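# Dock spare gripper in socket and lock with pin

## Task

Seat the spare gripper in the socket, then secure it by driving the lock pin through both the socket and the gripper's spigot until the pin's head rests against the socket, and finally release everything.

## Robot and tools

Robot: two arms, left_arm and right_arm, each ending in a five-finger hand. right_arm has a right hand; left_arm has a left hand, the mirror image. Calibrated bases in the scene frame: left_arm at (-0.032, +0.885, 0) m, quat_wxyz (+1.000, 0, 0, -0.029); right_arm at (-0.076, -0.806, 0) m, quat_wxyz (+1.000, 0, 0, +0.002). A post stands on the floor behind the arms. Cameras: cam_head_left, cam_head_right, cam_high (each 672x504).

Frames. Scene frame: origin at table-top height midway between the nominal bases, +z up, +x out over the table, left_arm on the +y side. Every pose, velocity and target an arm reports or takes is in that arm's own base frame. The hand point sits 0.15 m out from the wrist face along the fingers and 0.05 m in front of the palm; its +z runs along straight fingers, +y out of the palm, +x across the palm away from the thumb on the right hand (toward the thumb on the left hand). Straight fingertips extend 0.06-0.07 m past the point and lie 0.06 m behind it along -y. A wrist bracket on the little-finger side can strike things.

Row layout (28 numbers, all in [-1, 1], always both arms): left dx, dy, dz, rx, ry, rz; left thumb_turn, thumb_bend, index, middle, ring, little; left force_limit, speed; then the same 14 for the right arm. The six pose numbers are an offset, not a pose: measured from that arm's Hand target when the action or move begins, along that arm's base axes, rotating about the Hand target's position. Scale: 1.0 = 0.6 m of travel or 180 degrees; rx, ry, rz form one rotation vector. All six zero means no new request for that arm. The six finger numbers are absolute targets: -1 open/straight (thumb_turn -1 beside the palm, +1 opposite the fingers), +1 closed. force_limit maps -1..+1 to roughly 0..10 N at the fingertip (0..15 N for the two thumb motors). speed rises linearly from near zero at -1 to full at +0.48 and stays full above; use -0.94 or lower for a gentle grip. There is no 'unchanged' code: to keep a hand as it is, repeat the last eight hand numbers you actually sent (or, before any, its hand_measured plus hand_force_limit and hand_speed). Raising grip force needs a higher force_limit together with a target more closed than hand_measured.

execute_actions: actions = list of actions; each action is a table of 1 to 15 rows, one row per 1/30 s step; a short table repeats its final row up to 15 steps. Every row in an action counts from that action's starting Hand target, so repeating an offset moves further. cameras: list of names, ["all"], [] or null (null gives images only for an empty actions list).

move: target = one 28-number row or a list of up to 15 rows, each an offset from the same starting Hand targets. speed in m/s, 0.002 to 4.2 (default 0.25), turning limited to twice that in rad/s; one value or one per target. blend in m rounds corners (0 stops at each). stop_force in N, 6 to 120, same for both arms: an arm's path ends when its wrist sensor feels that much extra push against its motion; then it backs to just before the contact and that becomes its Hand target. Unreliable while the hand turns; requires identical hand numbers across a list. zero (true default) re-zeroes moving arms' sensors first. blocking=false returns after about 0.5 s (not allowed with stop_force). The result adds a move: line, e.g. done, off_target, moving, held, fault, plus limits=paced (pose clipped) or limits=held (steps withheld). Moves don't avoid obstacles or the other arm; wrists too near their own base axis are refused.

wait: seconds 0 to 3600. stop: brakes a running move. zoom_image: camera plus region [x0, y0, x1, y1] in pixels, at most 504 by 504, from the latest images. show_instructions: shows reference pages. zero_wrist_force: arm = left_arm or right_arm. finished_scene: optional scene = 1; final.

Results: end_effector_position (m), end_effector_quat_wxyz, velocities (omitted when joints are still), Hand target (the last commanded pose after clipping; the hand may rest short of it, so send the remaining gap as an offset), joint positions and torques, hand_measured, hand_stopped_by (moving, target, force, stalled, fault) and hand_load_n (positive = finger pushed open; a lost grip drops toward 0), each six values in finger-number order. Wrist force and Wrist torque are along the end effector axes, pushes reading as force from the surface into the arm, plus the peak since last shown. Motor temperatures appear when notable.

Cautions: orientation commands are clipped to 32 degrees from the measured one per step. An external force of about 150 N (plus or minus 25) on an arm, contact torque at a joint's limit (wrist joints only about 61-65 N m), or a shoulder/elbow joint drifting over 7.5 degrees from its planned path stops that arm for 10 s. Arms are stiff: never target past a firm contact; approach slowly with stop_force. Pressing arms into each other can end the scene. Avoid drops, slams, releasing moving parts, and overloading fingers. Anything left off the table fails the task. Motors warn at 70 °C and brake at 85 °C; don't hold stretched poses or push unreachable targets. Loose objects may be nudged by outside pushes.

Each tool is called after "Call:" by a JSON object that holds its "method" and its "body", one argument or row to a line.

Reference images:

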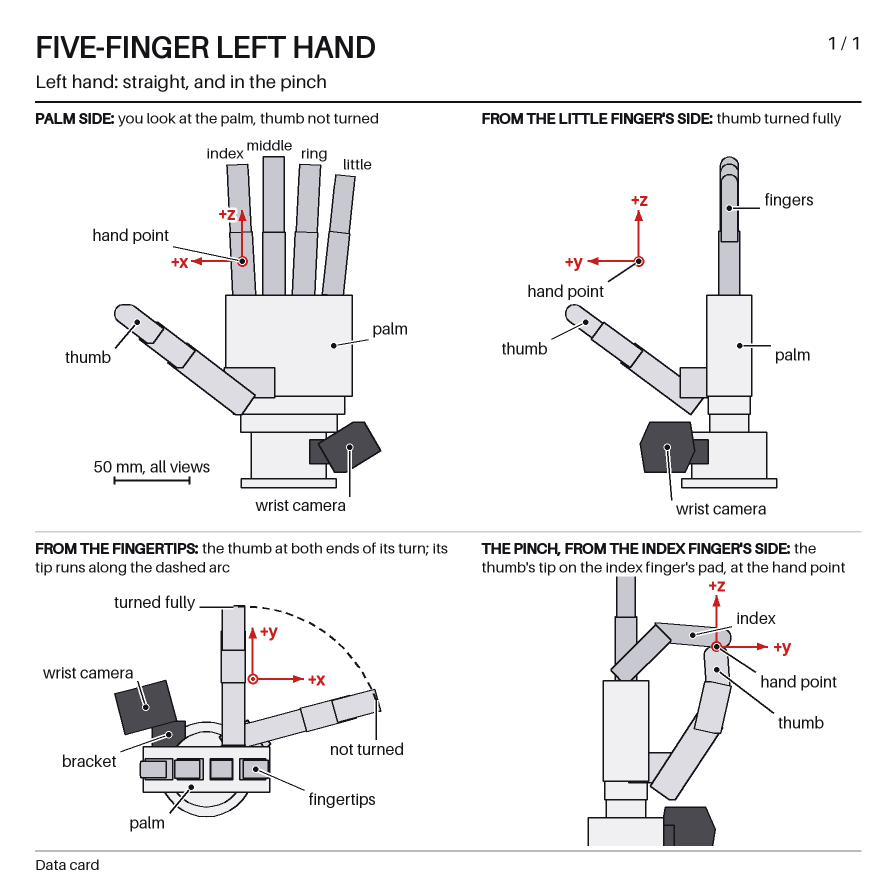

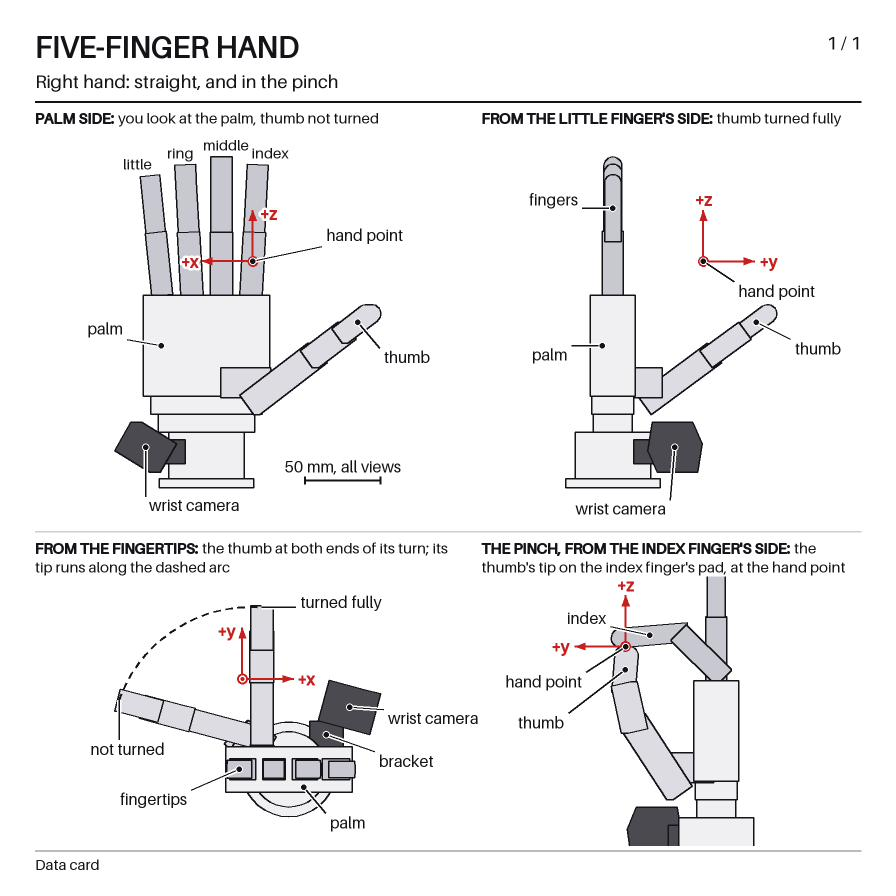

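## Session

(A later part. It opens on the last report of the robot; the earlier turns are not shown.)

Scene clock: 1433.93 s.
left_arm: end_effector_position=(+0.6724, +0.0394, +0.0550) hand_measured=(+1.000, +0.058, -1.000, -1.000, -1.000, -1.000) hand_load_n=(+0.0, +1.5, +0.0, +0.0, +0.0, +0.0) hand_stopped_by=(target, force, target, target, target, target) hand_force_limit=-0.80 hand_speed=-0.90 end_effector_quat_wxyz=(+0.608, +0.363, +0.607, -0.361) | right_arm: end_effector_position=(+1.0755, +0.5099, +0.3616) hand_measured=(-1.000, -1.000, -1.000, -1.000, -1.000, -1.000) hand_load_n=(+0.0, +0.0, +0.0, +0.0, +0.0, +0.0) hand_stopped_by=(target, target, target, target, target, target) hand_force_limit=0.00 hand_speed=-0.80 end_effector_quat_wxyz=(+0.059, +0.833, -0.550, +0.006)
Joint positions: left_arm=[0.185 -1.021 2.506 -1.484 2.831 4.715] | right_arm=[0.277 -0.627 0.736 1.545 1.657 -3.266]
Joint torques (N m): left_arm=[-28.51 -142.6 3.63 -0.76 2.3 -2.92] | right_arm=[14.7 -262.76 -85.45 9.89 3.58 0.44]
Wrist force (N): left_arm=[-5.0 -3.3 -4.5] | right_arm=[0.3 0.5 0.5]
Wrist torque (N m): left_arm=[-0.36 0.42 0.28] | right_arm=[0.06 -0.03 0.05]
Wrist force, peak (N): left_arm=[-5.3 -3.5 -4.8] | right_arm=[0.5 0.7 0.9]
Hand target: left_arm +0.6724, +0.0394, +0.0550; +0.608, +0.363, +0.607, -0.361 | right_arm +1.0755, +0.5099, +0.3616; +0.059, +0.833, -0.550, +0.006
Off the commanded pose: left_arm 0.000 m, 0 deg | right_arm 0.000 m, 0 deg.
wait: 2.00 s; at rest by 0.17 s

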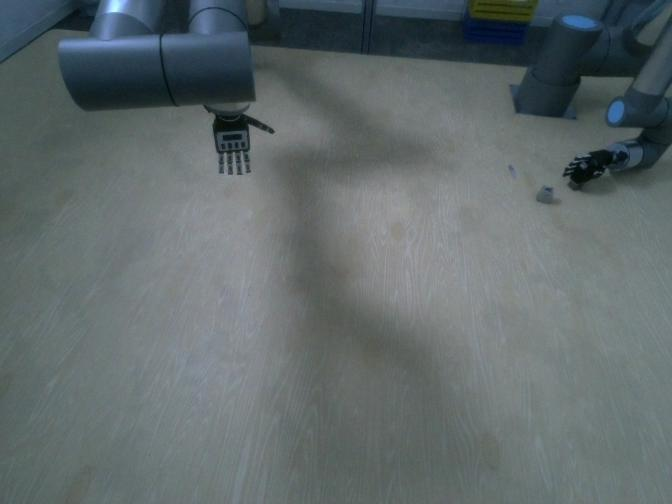

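Call:
{"method": "move", "body": {
  "target": [
    [0,0,0,0,0,0,1,-1,-1,-1,-1,-1,-0.8,-0.3,0,0,0,0,0,0,-1,-1,-1,-1,-1,-1,0,-0.8],
    [-0.0472,-0.0053,0,0,0,0,1,-1,-1,-1,-1,-1,-0.8,-0.3,0,0,0,0,0,0,-1,-1,-1,-1,-1,-1,0,-0.8],
    [-0.0395,-0.0193,0,0,0,-0.0578,1,-1,-0.74,-0.74,-0.74,-0.74,-0.8,-0.3,0,0,0,0,0,0,-1,-1,-1,-1,-1,-1,0,-0.8]
  ],
  "speed": 0.02,
  "cameras": ["cam_high"]
}}

Call:
{"method": "zoom_image", "body": {
  "camera": "cam_high",
  "region": [560, 144, 610, 196]
}}

Scene clock: 1505.83 s.
left_arm: end_effector_position=(+0.6487, +0.0278, +0.0550) hand_measured=(+1.000, -1.000, -0.740, -0.740, -0.740, -0.740) hand_load_n=(+0.0, +0.0, +0.0, +0.0, +0.0, +0.0) hand_stopped_by=(target, target, target, target, target, target) hand_force_limit=-0.80 hand_speed=-0.30 end_effector_quat_wxyz=(+0.572, +0.416, +0.572, -0.415) | right_arm: end_effector_position=(+1.0755, +0.5099, +0.3616) hand_measured=(-1.000, -1.000, -1.000, -1.000, -1.000, -1.000) hand_load_n=(+0.0, +0.0, +0.0, +0.0, +0.0, +0.0) hand_stopped_by=(target, target, target, target, target, target) hand_force_limit=0.00 hand_speed=-0.80 end_effector_quat_wxyz=(+0.059, +0.833, -0.550, +0.006)
Joint positions: left_arm=[0.215 -1.014 2.457 -1.44 3.042 4.717] | right_arm=[0.277 -0.627 0.736 1.545 1.657 -3.266]
Joint torques (N m): left_arm=[17.3 -110.56 -35.2 2.58 4.82 3.56] | right_arm=[11.43 -262.73 -87.09 9.55 2.97 0.39]
Wrist force (N): left_arm=[-2.3 -0.4 3.6] | right_arm=[0.2 0.2 0.9]
Wrist torque (N m): left_arm=[-0.65 0.21 0.47] | right_arm=[-0.01 -0.04 0.04]
Wrist force, peak (N): left_arm=[-5.4 -4.4 -4.6] | right_arm=[0.8 0.5 1.2]
Hand target: left_arm +0.6487, +0.0278, +0.0550; +0.572, +0.416, +0.572, -0.415 | right_arm +1.0755, +0.5099, +0.3616; +0.059, +0.833, -0.550, +0.006
Off the commanded pose: left_arm 0.000 m, 0 deg | right_arm 0.000 m, 0 deg.
move: done

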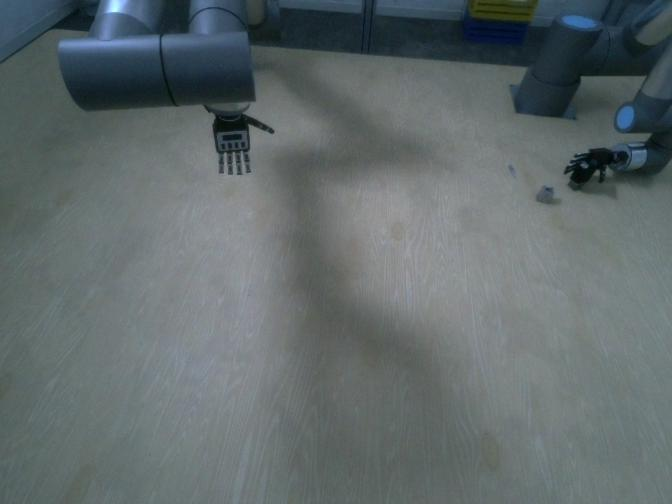

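Scaled by 9.692.

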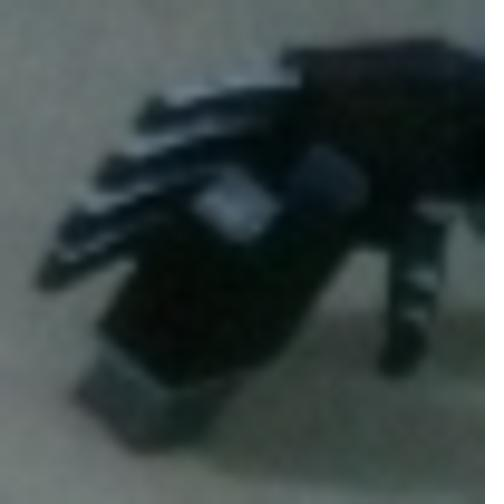

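Call:
{"method": "move", "body": {
  "target": [0.0417,0.0066,0,0,0,0,1,-1,-0.74,-0.74,-0.74,-0.74,-0.8,-0.3,0,0,0,0,0,0,-1,-1,-1,-1,-1,-1,0,-0.8],
  "speed": 0.006,
  "stop_force": 6,
  "cameras": ["cam_high"]
}}

Call:
{"method": "zoom_image", "body": {
  "camera": "cam_high",
  "region": [560, 144, 610, 196]
}}

Scene clock: 1518.23 s.
left_arm: end_effector_position=(+0.6722, +0.0315, +0.0550) hand_measured=(+1.000, -1.000, -0.740, -0.740, -0.740, -0.740) hand_load_n=(+0.5, +0.0, +1.5, +0.5, +0.0, +0.0) hand_stopped_by=(target, target, target, target, target, target) hand_force_limit=-0.80 hand_speed=-0.30 end_effector_quat_wxyz=(+0.572, +0.416, +0.572, -0.415) | right_arm: end_effector_position=(+1.0755, +0.5099, +0.3616) hand_measured=(-1.000, -1.000, -1.000, -1.000, -1.000, -1.000) hand_load_n=(+0.0, +0.0, +0.0, +0.0, +0.0, +0.0) hand_stopped_by=(target, target, target, target, target, target) hand_force_limit=0.00 hand_speed=-0.80 end_effector_quat_wxyz=(+0.059, +0.833, -0.550, +0.006)
Joint positions: left_arm=[0.213 -1.008 2.425 -1.414 3.04 4.717] | right_arm=[0.277 -0.627 0.736 1.545 1.657 -3.266]
Joint torques (N m): left_arm=[-6.83 -149.58 2.1 -4.36 -0.41 3.65] | right_arm=[13.44 -262.71 -90.77 10.1 3.95 0.69]
Wrist force (N): left_arm=[-3.5 -3.9 5.2] | right_arm=[0.5 0.2 1.1]
Wrist torque (N m): left_arm=[-0.78 0.26 0.43] | right_arm=[-0.02 -0.08 0.05]
Wrist force, peak (N): left_arm=[-7.6 -11.7 3.2] | right_arm=[0.6 0.9 1.1]
Hand target: left_arm +0.6722, +0.0315, +0.0551; +0.572, +0.416, +0.572, -0.415 (not the last commanded pose) | right_arm +1.0755, +0.5099, +0.3616; +0.059, +0.833, -0.550, +0.006
Off the commanded pose: left_arm 0.002 m, 0 deg | right_arm 0.000 m, 0 deg.
move: contact (left_arm)

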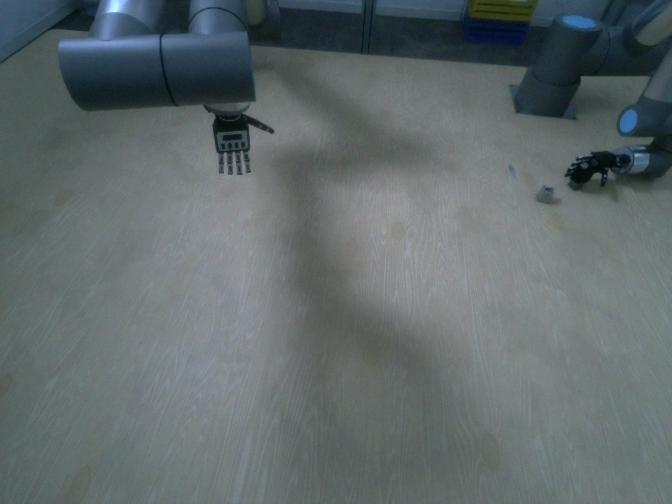

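Scaled by 9.692.

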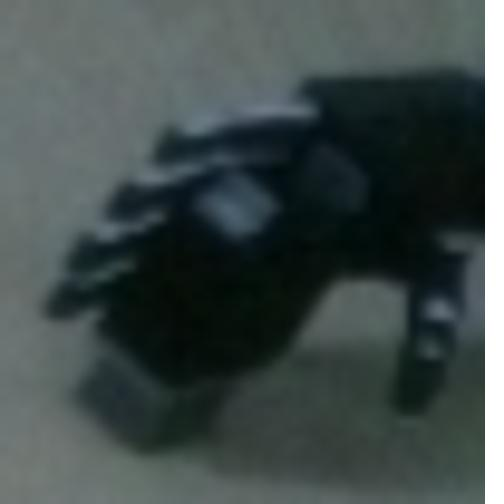

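Call:
{"method": "move", "body": {
  "target": [
    [0,0,0,0,0,0,1,-0.15,-0.74,-0.74,-0.74,-0.74,-0.8,-0.5,0,0,0,0,0,0,-1,-1,-1,-1,-1,-1,0,-0.8],
    [0,0,0,0,0,0,1,0.5,-0.74,-0.74,-0.74,-0.74,-0.8,-0.9,0,0,0,0,0,0,-1,-1,-1,-1,-1,-1,0,-0.8]
  ]
}}

Call:
{"method": "wait", "body": {
  "seconds": 1.5,
  "cameras": ["cam_high"]
}}

Call:
{"method": "zoom_image", "body": {
  "camera": "cam_high",
  "region": [560, 144, 610, 196]
}}

Scene clock: 1524.47 s.
left_arm: end_effector_position=(+0.6722, +0.0315, +0.0550) hand_measured=(+1.000, -0.002, -0.740, -0.740, -0.740, -0.740) hand_load_n=(+0.0, +2.0, +1.5, +0.5, +0.5, +0.0) hand_stopped_by=(target, force, target, target, target, target) hand_force_limit=-0.80 hand_speed=-0.90 end_effector_quat_wxyz=(+0.572, +0.416, +0.572, -0.415) | right_arm: end_effector_position=(+1.0755, +0.5099, +0.3616) hand_measured=(-1.000, -1.000, -1.000, -1.000, -1.000, -1.000) hand_load_n=(+0.0, +0.0, +0.0, +0.0, +0.0, +0.0) hand_stopped_by=(target, target, target, target, target, target) hand_force_limit=0.00 hand_speed=-0.80 end_effector_quat_wxyz=(+0.059, +0.833, -0.550, +0.006)
Joint positions: left_arm=[0.213 -1.008 2.425 -1.414 3.04 4.717] | right_arm=[0.277 -0.627 0.736 1.545 1.657 -3.266]
Joint torques (N m): left_arm=[5.27 -158.88 -0.66 -3.78 2.44 3.32] | right_arm=[9.15 -262.09 -89.39 9.7 3.2 0.79]
Wrist force (N): left_arm=[-2.9 -2.9 5.2] | right_arm=[0.5 0.4 0.8]
Wrist torque (N m): left_arm=[-0.71 0.28 0.45] | right_arm=[0.02 -0.08 0.06]
Wrist force, peak (N): left_arm=[-3.8 -3.6 5.8] | right_arm=[1.1 0.3 1.2]
Hand target: left_arm +0.6722, +0.0315, +0.0551; +0.572, +0.416, +0.572, -0.415 | right_arm +1.0755, +0.5099, +0.3616; +0.059, +0.833, -0.550, +0.006
Off the commanded pose: left_arm 0.000 m, 0 deg | right_arm 0.000 m, 0 deg.
move: done

Scene clock: 1525.97 s.
left_arm: end_effector_position=(+0.6722, +0.0315, +0.0550) hand_measured=(+1.000, -0.002, -0.740, -0.740, -0.740, -0.740) hand_load_n=(+0.0, +2.5, +1.5, +0.5, +0.5, +0.0) hand_stopped_by=(target, force, target, target, target, target) hand_force_limit=-0.80 hand_speed=-0.90 end_effector_quat_wxyz=(+0.572, +0.416, +0.572, -0.415) | right_arm: end_effector_position=(+1.0755, +0.5099, +0.3616) hand_measured=(-1.000, -1.000, -1.000, -1.000, -1.000, -1.000) hand_load_n=(+0.0, +0.0, +0.0, -0.5, +0.0, +0.0) hand_stopped_by=(target, target, target, target, target, target) hand_force_limit=0.00 hand_speed=-0.80 end_effector_quat_wxyz=(+0.059, +0.833, -0.550, +0.006)
Joint positions: left_arm=[0.213 -1.008 2.425 -1.414 3.04 4.717] | right_arm=[0.277 -0.627 0.736 1.545 1.657 -3.266]
Joint torques (N m): left_arm=[4.01 -156.56 -0.7 -3.32 2.3 3.47] | right_arm=[14.02 -263.89 -88.59 10.04 3.18 0.27]
Wrist force (N): left_arm=[-2.7 -2.9 5.0] | right_arm=[-0.2 0.6 0.8]
Wrist torque (N m): left_arm=[-0.71 0.24 0.46] | right_arm=[0.05 0.04 0.03]
Wrist force, peak (N): left_arm=[-2.9 -3.0 5.6] | right_arm=[0.3 0.7 1.1]
Hand target: left_arm +0.6722, +0.0315, +0.0551; +0.572, +0.416, +0.572, -0.415 | right_arm +1.0755, +0.5099, +0.3616; +0.059, +0.833, -0.550, +0.006
Off the commanded pose: left_arm 0.000 m, 0 deg | right_arm 0.000 m, 0 deg.
wait: 1.50 s; at rest by 0.17 s

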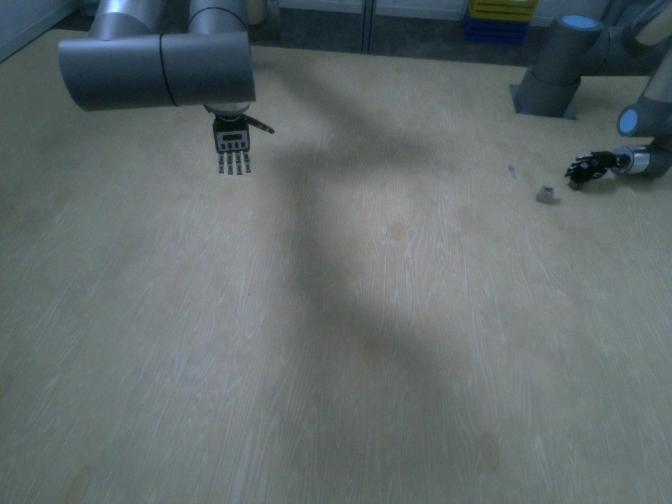

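Scaled by 9.692.

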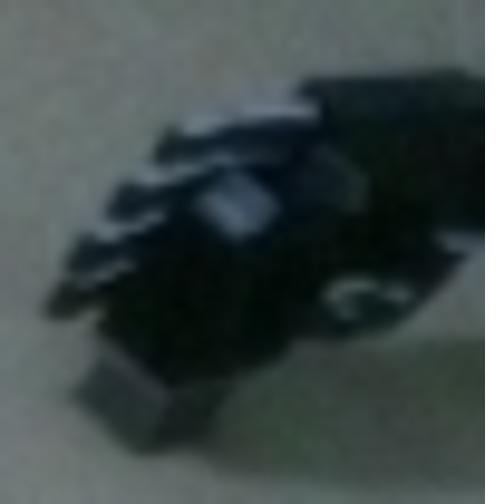

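Call:
{"method": "move", "body": {
  "target": [
    [0,0,0,0,0,0,1,-0.5,-0.74,-0.74,-0.74,-0.74,-0.8,-0.3,0,0,0,0,0,0,-1,-1,-1,-1,-1,-1,0,-0.8],
    [-0.0127,-0.0043,0,0,0,0,1,-0.5,-0.74,-0.74,-0.74,-0.74,-0.8,-0.3,0,0,0,0,0,0,-1,-1,-1,-1,-1,-1,0,-0.8],
    [-0.0175,-0.0112,0,0,0,-0.0256,1,-0.5,-0.61,-0.61,-0.61,-0.61,-0.8,-0.3,0,0,0,0,0,0,-1,-1,-1,-1,-1,-1,0,-0.8]
  ],
  "speed": 0.02
}}

Call:
{"method": "move", "body": {
  "target": [0.0195,0.0047,0,0,0,0,1,-0.5,-0.61,-0.61,-0.61,-0.61,-0.8,-0.3,0,0,0,0,0,0,-1,-1,-1,-1,-1,-1,0,-0.8],
  "speed": 0.006,
  "stop_force": 6
}}

Call:
{"method": "move", "body": {
  "target": [
    [0,0,0,0,0,0,1,-0.15,-0.61,-0.61,-0.61,-0.61,-0.8,-0.5,0,0,0,0,0,0,-1,-1,-1,-1,-1,-1,0,-0.8],
    [0,0,0,0,0,0,1,0.5,-0.61,-0.61,-0.61,-0.61,-0.8,-0.9,0,0,0,0,0,0,-1,-1,-1,-1,-1,-1,0,-0.8]
  ],
  "cameras": ["cam_high"]
}}

Call:
{"method": "zoom_image", "body": {
  "camera": "cam_high",
  "region": [560, 144, 610, 196]
}}

Scene clock: 1547.43 s.
left_arm: end_effector_position=(+0.6617, +0.0248, +0.0550) hand_measured=(+1.000, -0.500, -0.610, -0.610, -0.610, -0.610) hand_load_n=(+0.5, +0.0, +0.0, +0.0, +0.0, +0.0) hand_stopped_by=(target, target, target, target, target, target) hand_force_limit=-0.80 hand_speed=-0.30 end_effector_quat_wxyz=(+0.555, +0.439, +0.555, -0.438) end_effector_velocity=(+0.000, +0.000, -0.001) end_effector_angular_velocity=(+0.000, +0.002, -0.001) | right_arm: end_effector_position=(+1.0755, +0.5099, +0.3616) hand_measured=(-1.000, -1.000, -1.000, -1.000, -1.000, -1.000) hand_load_n=(-0.5, +0.0, +0.0, +0.0, +0.0, +0.0) hand_stopped_by=(target, target, target, target, target, target) hand_force_limit=0.00 hand_speed=-0.80 end_effector_quat_wxyz=(+0.059, +0.833, -0.550, +0.006)
Joint positions: left_arm=[0.216 -1.004 2.405 -1.398 3.124 4.717] | right_arm=[0.277 -0.627 0.736 1.545 1.657 -3.266]
Joint velocities: left_arm=[0 0.001 -0.001 0.005 0.001 0.003] | right_arm=[within noise]
Joint torques (N m): left_arm=[19.26 -113.34 -42.63 4.43 5.11 3.83] | right_arm=[9.68 -262.52 -86.1 9.91 3.2 -0.27]
Wrist force (N): left_arm=[-2.8 -0.4 4.0] | right_arm=[-0.2 0.2 0.8]
Wrist torque (N m): left_arm=[-0.71 0.35 0.44] | right_arm=[0.00 0.03 0.02]
Wrist force, peak (N): left_arm=[-3.6 -3.7 5.5] | right_arm=[0.6 0.8 1.2]
Hand target: left_arm +0.6617, +0.0248, +0.0551; +0.555, +0.439, +0.555, -0.438 | right_arm +1.0755, +0.5099, +0.3616; +0.059, +0.833, -0.550, +0.006
Off the commanded pose: left_arm 0.000 m, 0 deg | right_arm 0.000 m, 0 deg.
move: done

Scene clock: 1549.83 s.
left_arm: end_effector_position=(+0.6681, +0.0263, +0.0550) hand_measured=(+1.000, -0.500, -0.610, -0.610, -0.610, -0.610) hand_load_n=(+0.0, +0.0, +2.0, +0.0, +0.0, +0.0) hand_stopped_by=(target, target, target, target, target, target) hand_force_limit=-0.80 hand_speed=-0.30 end_effector_quat_wxyz=(+0.555, +0.439, +0.555, -0.438) | right_arm: end_effector_position=(+1.0755, +0.5099, +0.3616) hand_measured=(-1.000, -1.000, -1.000, -1.000, -1.000, -1.000) hand_load_n=(+0.0, +0.0, +0.0, +0.0, +0.0, +0.0) hand_stopped_by=(target, target, target, target, target, target) hand_force_limit=0.00 hand_speed=-0.80 end_effector_quat_wxyz=(+0.059, +0.833, -0.550, +0.006)
Joint positions: left_arm=[0.217 -1.002 2.396 -1.391 3.124 4.716] | right_arm=[0.277 -0.627 0.736 1.545 1.657 -3.266]
Joint torques (N m): left_arm=[11.14 -151.76 0.36 -1.24 -0.36 2.96] | right_arm=[12.85 -263.37 -88.45 9.68 3.31 0.32]
Wrist force (N): left_arm=[-2.9 -2.4 5.5] | right_arm=[0.3 0.4 0.8]
Wrist torque (N m): left_arm=[-0.75 0.28 0.45] | right_arm=[0.02 -0.06 0.05]
Wrist force, peak (N): left_arm=[-5.0 -7.6 4.0] | right_arm=[0.8 0.4 1.0]
Hand target: left_arm +0.6681, +0.0263, +0.0550; +0.555, +0.439, +0.555, -0.438 (not the last commanded pose) | right_arm +1.0755, +0.5099, +0.3616; +0.059, +0.833, -0.550, +0.006
Off the commanded pose: left_arm 0.005 m, 0 deg | right_arm 0.000 m, 0 deg.
move: contact (left_arm)

Scene clock: 1551.40 s.
left_arm: end_effector_position=(+0.6681, +0.0263, +0.0550) hand_measured=(+1.000, -0.070, -0.610, -0.610, -0.610, -0.610) hand_load_n=(+0.5, +1.5, +2.0, +0.0, +0.0, +0.0) hand_stopped_by=(target, force, target, target, target, target) hand_force_limit=-0.80 hand_speed=-0.90 end_effector_quat_wxyz=(+0.555, +0.439, +0.555, -0.438) | right_arm: end_effector_position=(+1.0755, +0.5099, +0.3616) hand_measured=(-1.000, -1.000, -1.000, -1.000, -1.000, -1.000) hand_load_n=(+0.0, +0.0, +0.0, +0.0, +0.0, +0.0) hand_stopped_by=(target, target, target, target, target, target) hand_force_limit=0.00 hand_speed=-0.80 end_effector_quat_wxyz=(+0.059, +0.833, -0.550, +0.006)
Joint positions: left_arm=[0.217 -1.002 2.396 -1.391 3.124 4.716] | right_arm=[0.277 -0.627 0.736 1.545 1.657 -3.266]
Joint torques (N m): left_arm=[3.64 -160.88 -1.01 -1.69 -3.82 -0.18] | right_arm=[12.43 -263.11 -88.95 9.7 3.71 0.04]
Wrist force (N): left_arm=[-2.1 -2.4 5.1] | right_arm=[0.5 0.0 1.1]
Wrist torque (N m): left_arm=[-0.78 0.24 0.48] | right_arm=[-0.06 -0.09 0.05]
Wrist force, peak (N): left_arm=[-3.0 -2.5 5.4] | right_arm=[0.1 0.5 1.4]
Hand target: left_arm +0.6681, +0.0263, +0.0550; +0.555, +0.439, +0.555, -0.438 | right_arm +1.0755, +0.5099, +0.3616; +0.059, +0.833, -0.550, +0.006
Off the commanded pose: left_arm 0.000 m, 0 deg | right_arm 0.000 m, 0 deg.
move: done

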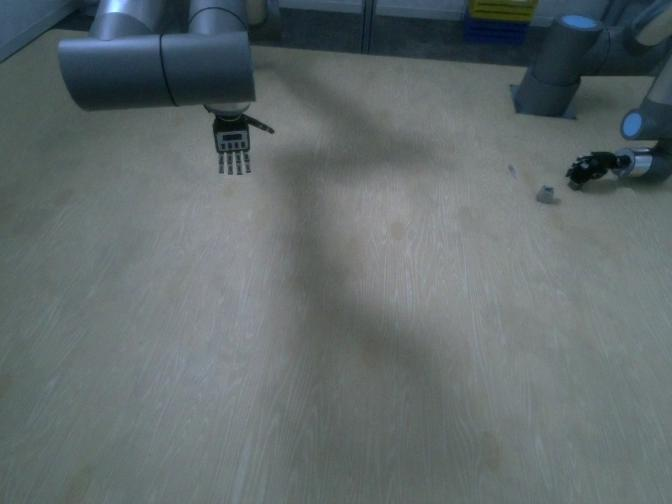

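Scaled by 9.692.

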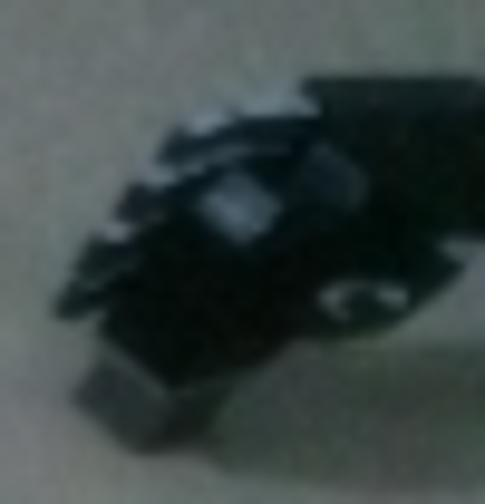

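Call:
{"method": "move", "body": {
  "target": [0,0,0,0,0,0,1,-0.3,-0.68,-0.68,-0.68,-0.68,-0.8,-0.5,0,0,0,0,0,0,-1,-1,-1,-1,-1,-1,0,-0.8]
}}

Call:
{"method": "move", "body": {
  "target": [0.0098,0.0023,0,0,0,0,1,-0.3,-0.68,-0.68,-0.68,-0.68,-0.8,-0.5,0,0,0,0,0,0,-1,-1,-1,-1,-1,-1,0,-0.8],
  "speed": 0.006,
  "stop_force": 6
}}

Scene clock: 1562.80 s.
left_arm: end_effector_position=(+0.6681, +0.0263, +0.0550) hand_measured=(+1.000, -0.300, -0.680, -0.680, -0.680, -0.680) hand_load_n=(+0.0, +0.0, +0.0, +0.0, +0.0, +0.0) hand_stopped_by=(target, target, target, target, target, target) hand_force_limit=-0.80 hand_speed=-0.50 end_effector_quat_wxyz=(+0.555, +0.439, +0.555, -0.438) | right_arm: end_effector_position=(+1.0755, +0.5099, +0.3616) hand_measured=(-1.000, -1.000, -1.000, -1.000, -1.000, -1.000) hand_load_n=(+0.0, +0.0, +0.0, +0.0, +0.0, +0.0) hand_stopped_by=(target, target, target, target, target, target) hand_force_limit=0.00 hand_speed=-0.80 end_effector_quat_wxyz=(+0.059, +0.833, -0.550, +0.006)
Joint positions: left_arm=[0.217 -1.002 2.396 -1.391 3.124 4.716] | right_arm=[0.277 -0.627 0.736 1.545 1.657 -3.266]
Joint torques (N m): left_arm=[-4.98 -163.41 -0.67 -1.4 -2.02 -2.28] | right_arm=[8.75 -264.09 -90.5 10.18 3.72 -0.17]
Wrist force (N): left_arm=[-2.6 -0.2 3.7] | right_arm=[0.3 0.3 0.9]
Wrist torque (N m): left_arm=[-0.66 0.29 0.45] | right_arm=[0.01 -0.06 0.05]
Wrist force, peak (N): left_arm=[-2.6 -2.2 5.4] | right_arm=[0.4 0.7 1.4]
Hand target: left_arm +0.6681, +0.0263, +0.0550; +0.555, +0.439, +0.555, -0.438 | right_arm +1.0755, +0.5099, +0.3616; +0.059, +0.833, -0.550, +0.006
Off the commanded pose: left_arm 0.000 m, 0 deg | right_arm 0.000 m, 0 deg.
move: done

Scene clock: 1564.53 s.
left_arm: end_effector_position=(+0.6703, +0.0268, +0.0551) hand_measured=(+1.000, -0.300, -0.680, -0.680, -0.680, -0.680) hand_load_n=(+0.0, +0.0, +0.0, +0.0, +0.0, +0.0) hand_stopped_by=(target, target, target, target, target, target) hand_force_limit=-0.80 hand_speed=-0.50 end_effector_quat_wxyz=(+0.555, +0.439, +0.555, -0.438) | right_arm: end_effector_position=(+1.0755, +0.5099, +0.3616) hand_measured=(-1.000, -1.000, -1.000, -1.000, -1.000, -1.000) hand_load_n=(+0.0, +0.0, +0.0, +0.0, +0.0, +0.0) hand_stopped_by=(target, target, target, target, target, target) hand_force_limit=0.00 hand_speed=-0.80 end_effector_quat_wxyz=(+0.059, +0.833, -0.550, +0.006)
Joint positions: left_arm=[0.217 -1.001 2.393 -1.391 3.124 4.715] | right_arm=[0.277 -0.627 0.736 1.545 1.657 -3.266]
Joint torques (N m): left_arm=[11.53 -158.37 0.33 -1.19 -0.36 3.55] | right_arm=[13.37 -259.99 -88.67 9.52 3.49 0.55]
Wrist force (N): left_arm=[-2.8 -0.7 2.6] | right_arm=[0.3 0.2 0.7]
Wrist torque (N m): left_arm=[-0.66 0.29 0.45] | right_arm=[0.01 -0.05 0.04]
Wrist force, peak (N): left_arm=[-5.7 -7.0 1.5] | right_arm=[0.1 0.7 1.2]
Hand target: left_arm +0.6703, +0.0268, +0.0551; +0.555, +0.439, +0.555, -0.438 (not the last commanded pose) | right_arm +1.0755, +0.5099, +0.3616; +0.059, +0.833, -0.550, +0.006
Off the commanded pose: left_arm 0.004 m, 0 deg | right_arm 0.000 m, 0 deg.
move: contact (left_arm)

Call:
{"method": "move", "body": {
  "target": [0,0,0,0,0,0,1,0.5,-0.68,-0.68,-0.68,-0.68,-0.8,-0.9,0,0,0,0,0,0,-1,-1,-1,-1,-1,-1,0,-0.8],
  "cameras": ["cam_high"]
}}

Call:
{"method": "zoom_image", "body": {
  "camera": "cam_high",
  "region": [560, 144, 610, 196]
}}

Scene clock: 1569.43 s.
left_arm: end_effector_position=(+0.6703, +0.0268, +0.0551) hand_measured=(+1.000, -0.042, -0.680, -0.680, -0.680, -0.680) hand_load_n=(+0.5, +2.5, +0.0, +0.0, +0.0, +0.0) hand_stopped_by=(target, force, target, target, target, target) hand_force_limit=-0.80 hand_speed=-0.90 end_effector_quat_wxyz=(+0.555, +0.439, +0.555, -0.438) | right_arm: end_effector_position=(+1.0755, +0.5099, +0.3616) hand_measured=(-1.000, -1.000, -1.000, -1.000, -1.000, -1.000) hand_load_n=(+0.0, +0.0, +0.0, +0.0, +0.0, +0.0) hand_stopped_by=(target, target, target, target, target, target) hand_force_limit=0.00 hand_speed=-0.80 end_effector_quat_wxyz=(+0.059, +0.833, -0.550, +0.006)
Joint positions: left_arm=[0.217 -1.001 2.393 -1.391 3.124 4.715] | right_arm=[0.277 -0.627 0.736 1.545 1.657 -3.266]
Joint torques (N m): left_arm=[1.8 -161.88 -0.37 -1.12 -3.16 2.75] | right_arm=[11.04 -261.83 -88.1 10.59 3.42 0.19]
Wrist force (N): left_arm=[-2.5 -0.1 3.2] | right_arm=[0.2 0.0 1.0]
Wrist torque (N m): left_arm=[-0.66 0.31 0.44] | right_arm=[-0.04 -0.04 0.03]
Wrist force, peak (N): left_arm=[-2.7 -0.9 3.4] | right_arm=[0.6 0.8 1.2]
Hand target: left_arm +0.6703, +0.0268, +0.0551; +0.555, +0.439, +0.555, -0.438 | right_arm +1.0755, +0.5099, +0.3616; +0.059, +0.833, -0.550, +0.006
Off the commanded pose: left_arm 0.000 m, 0 deg | right_arm 0.000 m, 0 deg.
move: done

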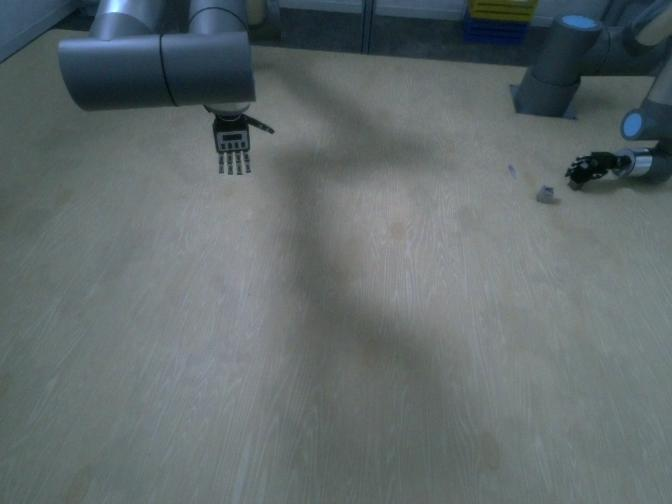

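Scaled by 9.692.

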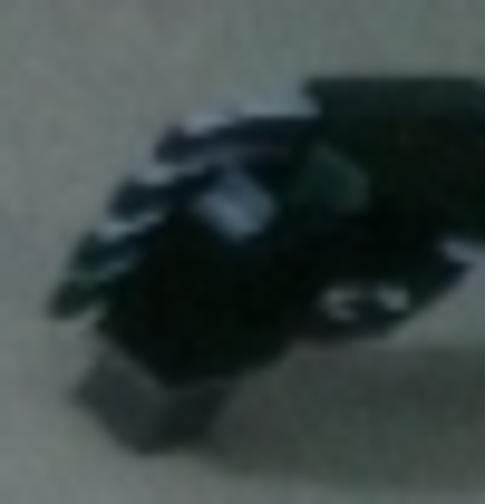

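Call:
{"method": "move", "body": {
  "target": [0,0,0,0,0,0,1,0.6,-0.68,-0.68,-0.68,-0.68,0.3,-0.9,0,0,0,0,0,0,-1,-1,-1,-1,-1,-1,0,-0.8],
  "cameras": ["cam_high"]
}}

Call:
{"method": "zoom_image", "body": {
  "camera": "cam_high",
  "region": [560, 144, 610, 196]
}}

Scene clock: 1580.30 s.
left_arm: end_effector_position=(+0.6703, +0.0268, +0.0551) hand_measured=(+1.000, -0.018, -0.680, -0.680, -0.680, -0.680) hand_load_n=(+0.0, +9.0, +0.0, +0.0, -0.5, +0.0) hand_stopped_by=(target, force, target, target, target, target) hand_force_limit=0.30 hand_speed=-0.90 end_effector_quat_wxyz=(+0.555, +0.439, +0.555, -0.438) | right_arm: end_effector_position=(+1.0755, +0.5099, +0.3616) hand_measured=(-1.000, -1.000, -1.000, -1.000, -1.000, -1.000) hand_load_n=(+0.0, +0.0, +0.0, +0.0, +0.0, +0.0) hand_stopped_by=(target, target, target, target, target, target) hand_force_limit=0.00 hand_speed=-0.80 end_effector_quat_wxyz=(+0.059, +0.833, -0.550, +0.006)
Joint positions: left_arm=[0.217 -1.001 2.393 -1.391 3.124 4.715] | right_arm=[0.277 -0.627 0.736 1.545 1.657 -3.266]
Joint torques (N m): left_arm=[-6.28 -161.86 0.11 -1.41 0.91 1.03] | right_arm=[12.29 -262.36 -88.64 9.99 3.67 0.11]
Wrist force (N): left_arm=[-3.6 -0.8 4.2] | right_arm=[0.2 0.5 1.1]
Wrist torque (N m): left_arm=[-0.83 0.37 0.39] | right_arm=[0.03 -0.04 0.05]
Wrist force, peak (N): left_arm=[-3.6 -0.6 4.3] | right_arm=[0.3 0.7 1.2]
Hand target: left_arm +0.6703, +0.0268, +0.0551; +0.555, +0.439, +0.555, -0.438 | right_arm +1.0755, +0.5099, +0.3616; +0.059, +0.833, -0.550, +0.006
Off the commanded pose: left_arm 0.000 m, 0 deg | right_arm 0.000 m, 0 deg.
move: done

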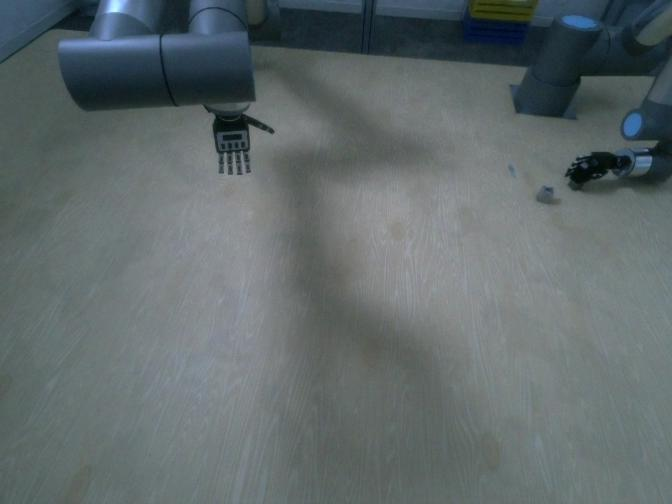

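Scaled by 9.692.

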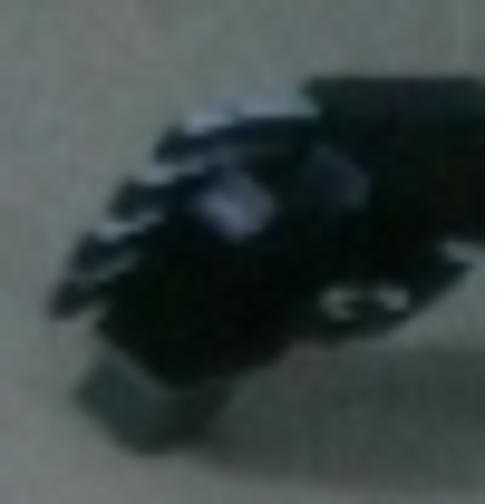

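Call:
{"method": "move", "body": {
  "target": [0,0,0.0167,0,0,0,1,0.6,-0.68,-0.68,-0.68,-0.68,0.3,-0.9,0,0,0,0,0,0,-1,-1,-1,-1,-1,-1,0,-0.8],
  "speed": 0.01,
  "stop_force": 15,
  "cameras": ["cam_high"]
}}

Call:
{"method": "zoom_image", "body": {
  "camera": "cam_high",
  "region": [560, 144, 610, 196]
}}

Scene clock: 1586.37 s.
left_arm: end_effector_position=(+0.6702, +0.0268, +0.0651) hand_measured=(+1.000, -0.018, -0.680, -0.680, -0.680, -0.680) hand_load_n=(+3.0, +9.5, +0.0, +0.0, +0.0, +0.0) hand_stopped_by=(target, force, target, target, target, target) hand_force_limit=0.30 hand_speed=-0.90 end_effector_quat_wxyz=(+0.555, +0.439, +0.555, -0.438) | right_arm: end_effector_position=(+1.0755, +0.5099, +0.3616) hand_measured=(-1.000, -1.000, -1.000, -1.000, -1.000, -1.000) hand_load_n=(+0.0, +0.0, +0.0, +0.0, +0.0, +0.0) hand_stopped_by=(target, target, target, target, target, target) hand_force_limit=0.00 hand_speed=-0.80 end_effector_quat_wxyz=(+0.059, +0.833, -0.550, +0.006)
Joint positions: left_arm=[0.217 -1.018 2.394 -1.38 3.124 4.709] | right_arm=[0.277 -0.627 0.736 1.545 1.657 -3.266]
Joint torques (N m): left_arm=[-1.37 -160.12 -44.07 2.4 3.46 3.29] | right_arm=[12.69 -259.87 -87.74 9.95 3.47 -0.04]
Wrist force (N): left_arm=[0.6 -4.7 3.4] | right_arm=[0.1 0.4 1.1]
Wrist torque (N m): left_arm=[-0.73 0.25 0.40] | right_arm=[0.00 -0.03 0.04]
Wrist force, peak (N): left_arm=[0.6 -5.4 3.4] | right_arm=[0.4 0.5 1.4]
Hand target: left_arm +0.6703, +0.0268, +0.0651; +0.555, +0.439, +0.555, -0.438 | right_arm +1.0755, +0.5099, +0.3616; +0.059, +0.833, -0.550, +0.006
Off the commanded pose: left_arm 0.000 m, 0 deg | right_arm 0.000 m, 0 deg.
move: done

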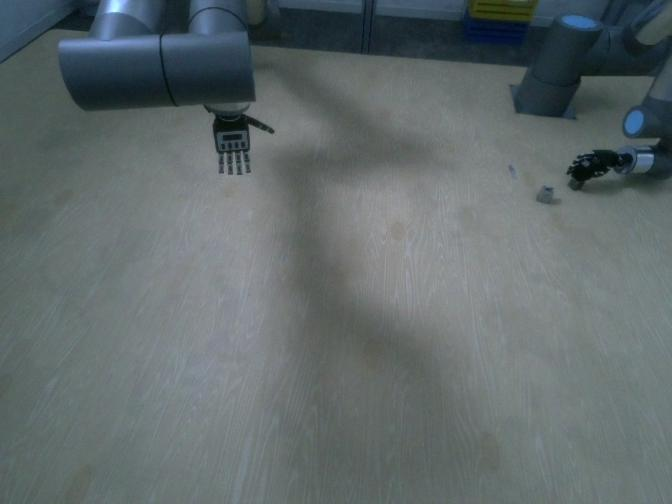

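Scaled by 9.692.

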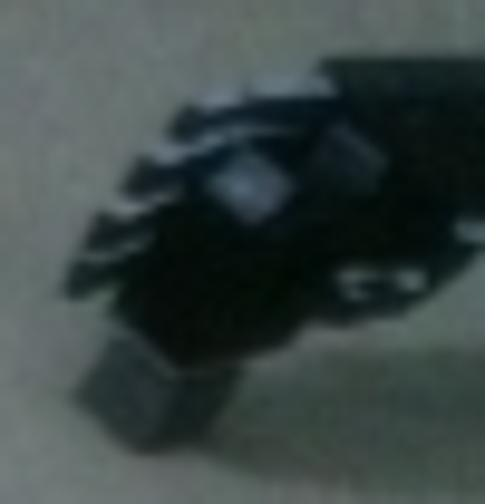

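Call:
{"method": "move", "body": {
  "target": [0,0,0.05,0,0,0,1,0.6,-0.68,-0.68,-0.68,-0.68,0.3,-0.9,0,0,0,0,0,0,-1,-1,-1,-1,-1,-1,0,-0.8],
  "speed": 0.015,
  "stop_force": 15,
  "cameras": ["cam_high"]
}}

Call:
{"method": "zoom_image", "body": {
  "camera": "cam_high",
  "region": [560, 144, 610, 196]
}}

Scene clock: 1593.20 s.
left_arm: end_effector_position=(+0.6703, +0.0268, +0.0952) hand_measured=(+1.000, -0.018, -0.680, -0.680, -0.680, -0.680) hand_load_n=(+0.5, +9.0, +0.0, +0.0, +0.0, +0.0) hand_stopped_by=(target, force, target, target, target, target) hand_force_limit=0.30 hand_speed=-0.90 end_effector_quat_wxyz=(+0.555, +0.439, +0.554, -0.438) end_effector_velocity=(+0.001, +0.001, +0.000) end_effector_angular_velocity=(+0.000, +0.002, +0.003) | right_arm: end_effector_position=(+1.0755, +0.5099, +0.3616) hand_measured=(-1.000, -1.000, -1.000, -1.000, -1.000, -1.000) hand_load_n=(+0.0, +0.0, +0.5, +0.0, +0.0, +0.0) hand_stopped_by=(target, target, target, target, target, target) hand_force_limit=0.00 hand_speed=-0.80 end_effector_quat_wxyz=(+0.059, +0.833, -0.550, +0.006)
Joint positions: left_arm=[0.217 -1.069 2.394 -1.343 3.124 4.696] | right_arm=[0.277 -0.627 0.736 1.545 1.657 -3.266]
Joint velocities: left_arm=[0 0.001 -0.002 0.006 -0.002 0.004] | right_arm=[within noise]
Joint torques (N m): left_arm=[13.09 -108.67 -45.78 5.69 2.78 3.08] | right_arm=[16.91 -266.44 -87.28 10.07 3.55 0.34]
Wrist force (N): left_arm=[-0.9 -1.0 4.2] | right_arm=[0.3 0.2 0.7]
Wrist torque (N m): left_arm=[-0.91 0.34 0.54] | right_arm=[0.00 -0.06 0.05]
Wrist force, peak (N): left_arm=[0.1 -5.5 3.5] | right_arm=[0.6 0.1 1.4]
Hand target: left_arm +0.6703, +0.0268, +0.0951; +0.555, +0.439, +0.555, -0.438 | right_arm +1.0755, +0.5099, +0.3616; +0.059, +0.833, -0.550, +0.006
Off the commanded pose: left_arm 0.000 m, 0 deg | right_arm 0.000 m, 0 deg.
move: done

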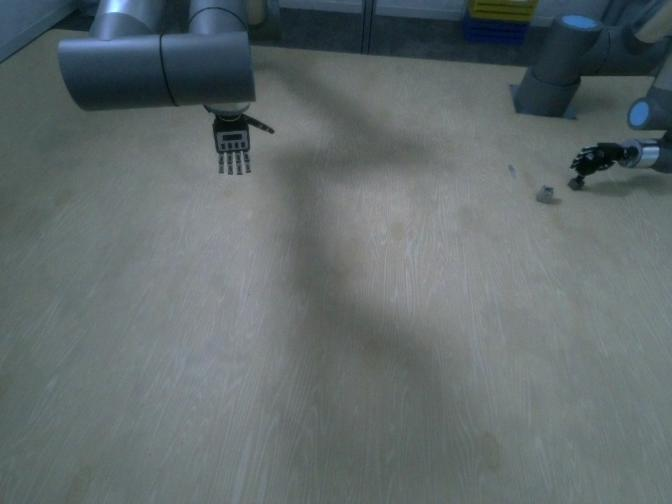

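Scaled by 9.692.

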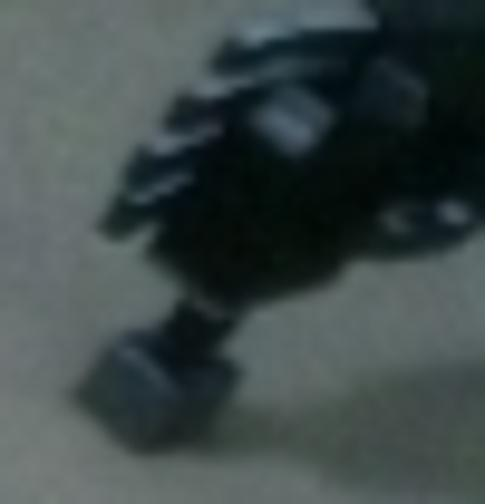

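Call:
{"method": "move", "body": {
  "target": [0,0,0.0915,0,0,0,1,0.6,-0.68,-0.68,-0.68,-0.68,0.3,-0.9,0,0,0,0,0,0,-1,-1,-1,-1,-1,-1,0,-0.8],
  "speed": 0.02,
  "stop_force": 15,
  "cameras": ["cam_high"]
}}

Call:
{"method": "zoom_image", "body": {
  "camera": "cam_high",
  "region": [556, 132, 616, 194]
}}

Scene clock: 1600.00 s.
left_arm: end_effector_position=(+0.6703, +0.0268, +0.1500) hand_measured=(+1.000, -0.018, -0.680, -0.680, -0.680, -0.680) hand_load_n=(+0.5, +9.0, +0.0, +0.0, +0.0, +0.0) hand_stopped_by=(target, force, target, target, target, target) hand_force_limit=0.30 hand_speed=-0.90 end_effector_quat_wxyz=(+0.555, +0.439, +0.554, -0.438) | right_arm: end_effector_position=(+1.0755, +0.5099, +0.3616) hand_measured=(-1.000, -1.000, -1.000, -1.000, -1.000, -1.000) hand_load_n=(+0.0, +0.0, -0.5, +0.0, +0.0, +0.0) hand_stopped_by=(target, target, target, target, target, target) hand_force_limit=0.00 hand_speed=-0.80 end_effector_quat_wxyz=(+0.059, +0.833, -0.550, +0.006)
Joint positions: left_arm=[0.217 -1.159 2.389 -1.269 3.124 4.675] | right_arm=[0.277 -0.627 0.736 1.545 1.657 -3.266]
Joint torques (N m): left_arm=[8.6 -95.41 -53.9 3.82 1.61 3.06] | right_arm=[10.12 -262.72 -86.82 9.57 4.11 0.42]
Wrist force (N): left_arm=[-0.1 -1.0 3.8] | right_arm=[0.2 0.3 0.9]
Wrist torque (N m): left_arm=[-0.83 0.21 0.64] | right_arm=[0.01 -0.04 0.04]
Wrist force, peak (N): left_arm=[-1.0 -0.5 4.9] | right_arm=[0.2 0.5 1.3]
Hand target: left_arm +0.6703, +0.0268, +0.1500; +0.555, +0.439, +0.555, -0.438 | right_arm +1.0755, +0.5099, +0.3616; +0.059, +0.833, -0.550, +0.006
Off the commanded pose: left_arm 0.000 m, 0 deg | right_arm 0.000 m, 0 deg.
move: done

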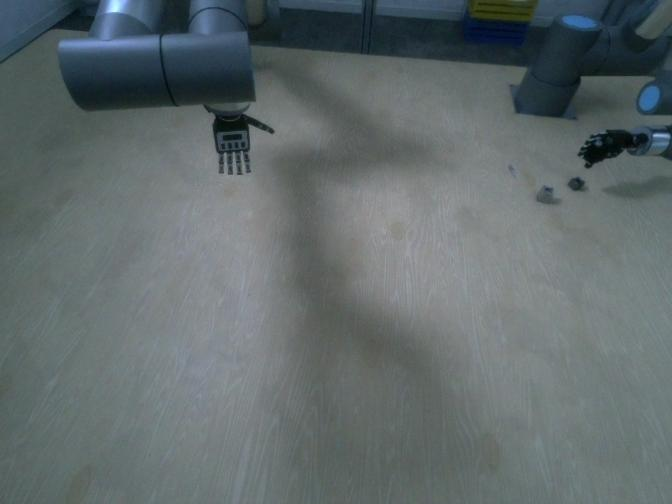

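Scaled by 8.129.

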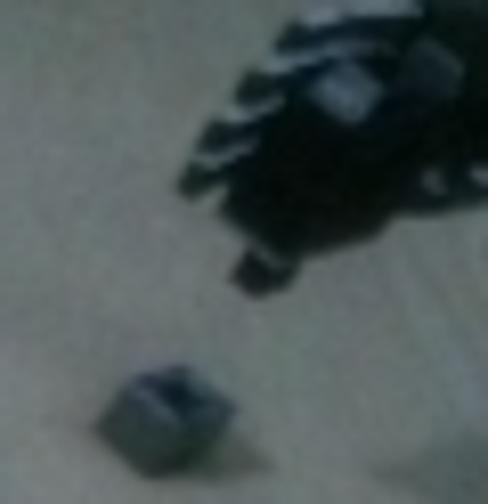

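Call:
{"method": "zoom_image", "body": {
  "camera": "cam_high",
  "region": [566, 170, 590, 194]
}}

Call:
{"method": "zoom_image", "body": {
  "camera": "cam_high",
  "region": [533, 180, 557, 204]
}}

Call:
{"method": "zoom_image", "body": {
  "camera": "cam_high",
  "region": [575, 130, 635, 175]
}}

Scaled by 21.000.

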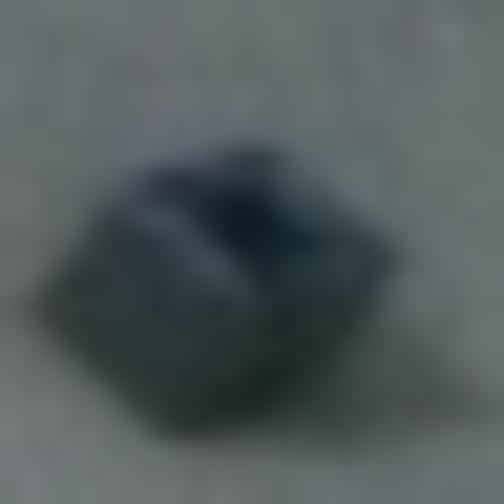

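Scaled by 21.000.

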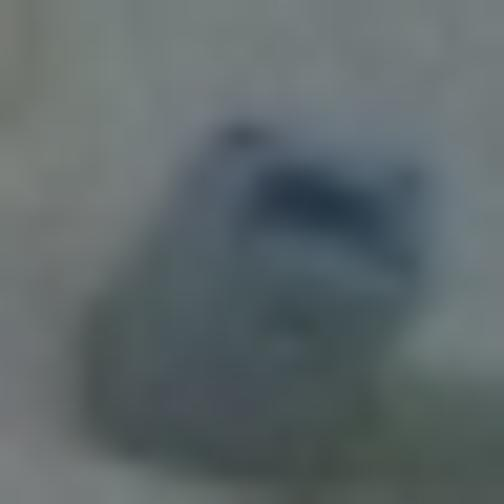

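Scaled by 8.400.

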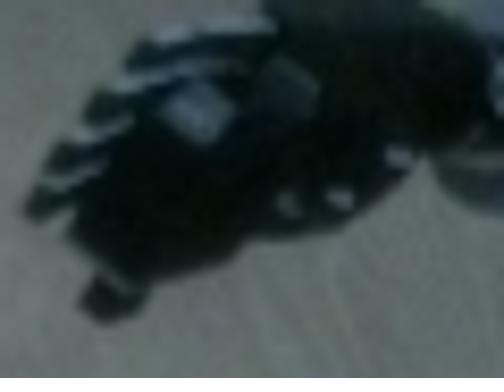

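Call:
{"method": "move", "body": {
  "target": [0.455,-0.493,0.333,0,0,0,1,0.6,-0.68,-0.68,-0.68,-0.68,0.3,-0.9,0,0,0,0,0,0,-1,-1,-1,-1,-1,-1,0,-0.8],
  "speed": 0.15,
  "cameras": ["cam_high"]
}}

Call:
{"method": "zoom_image", "body": {
  "camera": "cam_high",
  "region": [490, 90, 610, 190]
}}

Scene clock: 1667.60 s.
left_arm: end_effector_position=(+0.9432, -0.2688, +0.3497) hand_measured=(+1.000, -0.018, -0.680, -0.680, -0.680, -0.680) hand_load_n=(+0.5, +9.0, +0.0, +0.0, +0.0, +0.0) hand_stopped_by=(target, force, target, target, target, target) hand_force_limit=0.30 hand_speed=-0.90 end_effector_quat_wxyz=(+0.555, +0.439, +0.555, -0.438) | right_arm: end_effector_position=(+1.0755, +0.5099, +0.3616) hand_measured=(-1.000, -1.000, -1.000, -1.000, -1.000, -1.000) hand_load_n=(+0.0, +0.0, +0.0, +0.0, +0.0, +0.0) hand_stopped_by=(target, target, target, target, target, target) hand_force_limit=0.00 hand_speed=-0.80 end_effector_quat_wxyz=(+0.059, +0.833, -0.550, +0.006)
Joint positions: left_arm=[-0.215 -1.252 2.037 -0.785 2.692 4.714] | right_arm=[0.277 -0.627 0.736 1.545 1.657 -3.266]
Joint torques (N m): left_arm=[-30.6 -112.78 -89.36 2.71 -2.94 5.25] | right_arm=[12.06 -261.31 -88.87 10.14 3.56 0.77]
Wrist force (N): left_arm=[-0.3 -0.7 3.9] | right_arm=[0.3 0.5 0.9]
Wrist torque (N m): left_arm=[-0.80 0.33 0.11] | right_arm=[0.04 -0.04 0.05]
Wrist force, peak (N): left_arm=[-1.7 -0.3 5.3] | right_arm=[0.5 0.4 1.5]
Hand target: left_arm +0.9433, -0.2690, +0.3498; +0.555, +0.439, +0.555, -0.438 | right_arm +1.0755, +0.5099, +0.3616; +0.059, +0.833, -0.550, +0.006
Off the commanded pose: left_arm 0.000 m, 0 deg | right_arm 0.000 m, 0 deg.
move: done

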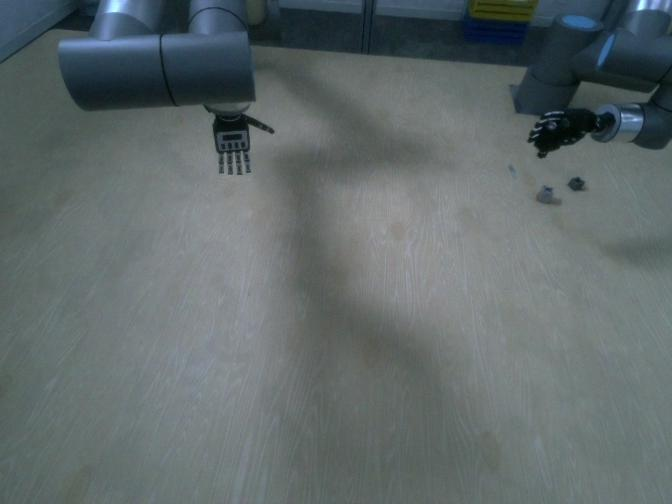

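Scaled by 4.200.

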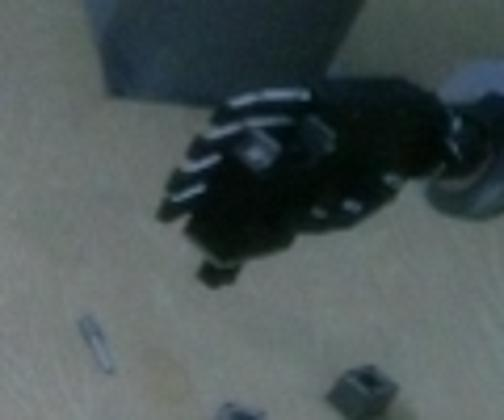

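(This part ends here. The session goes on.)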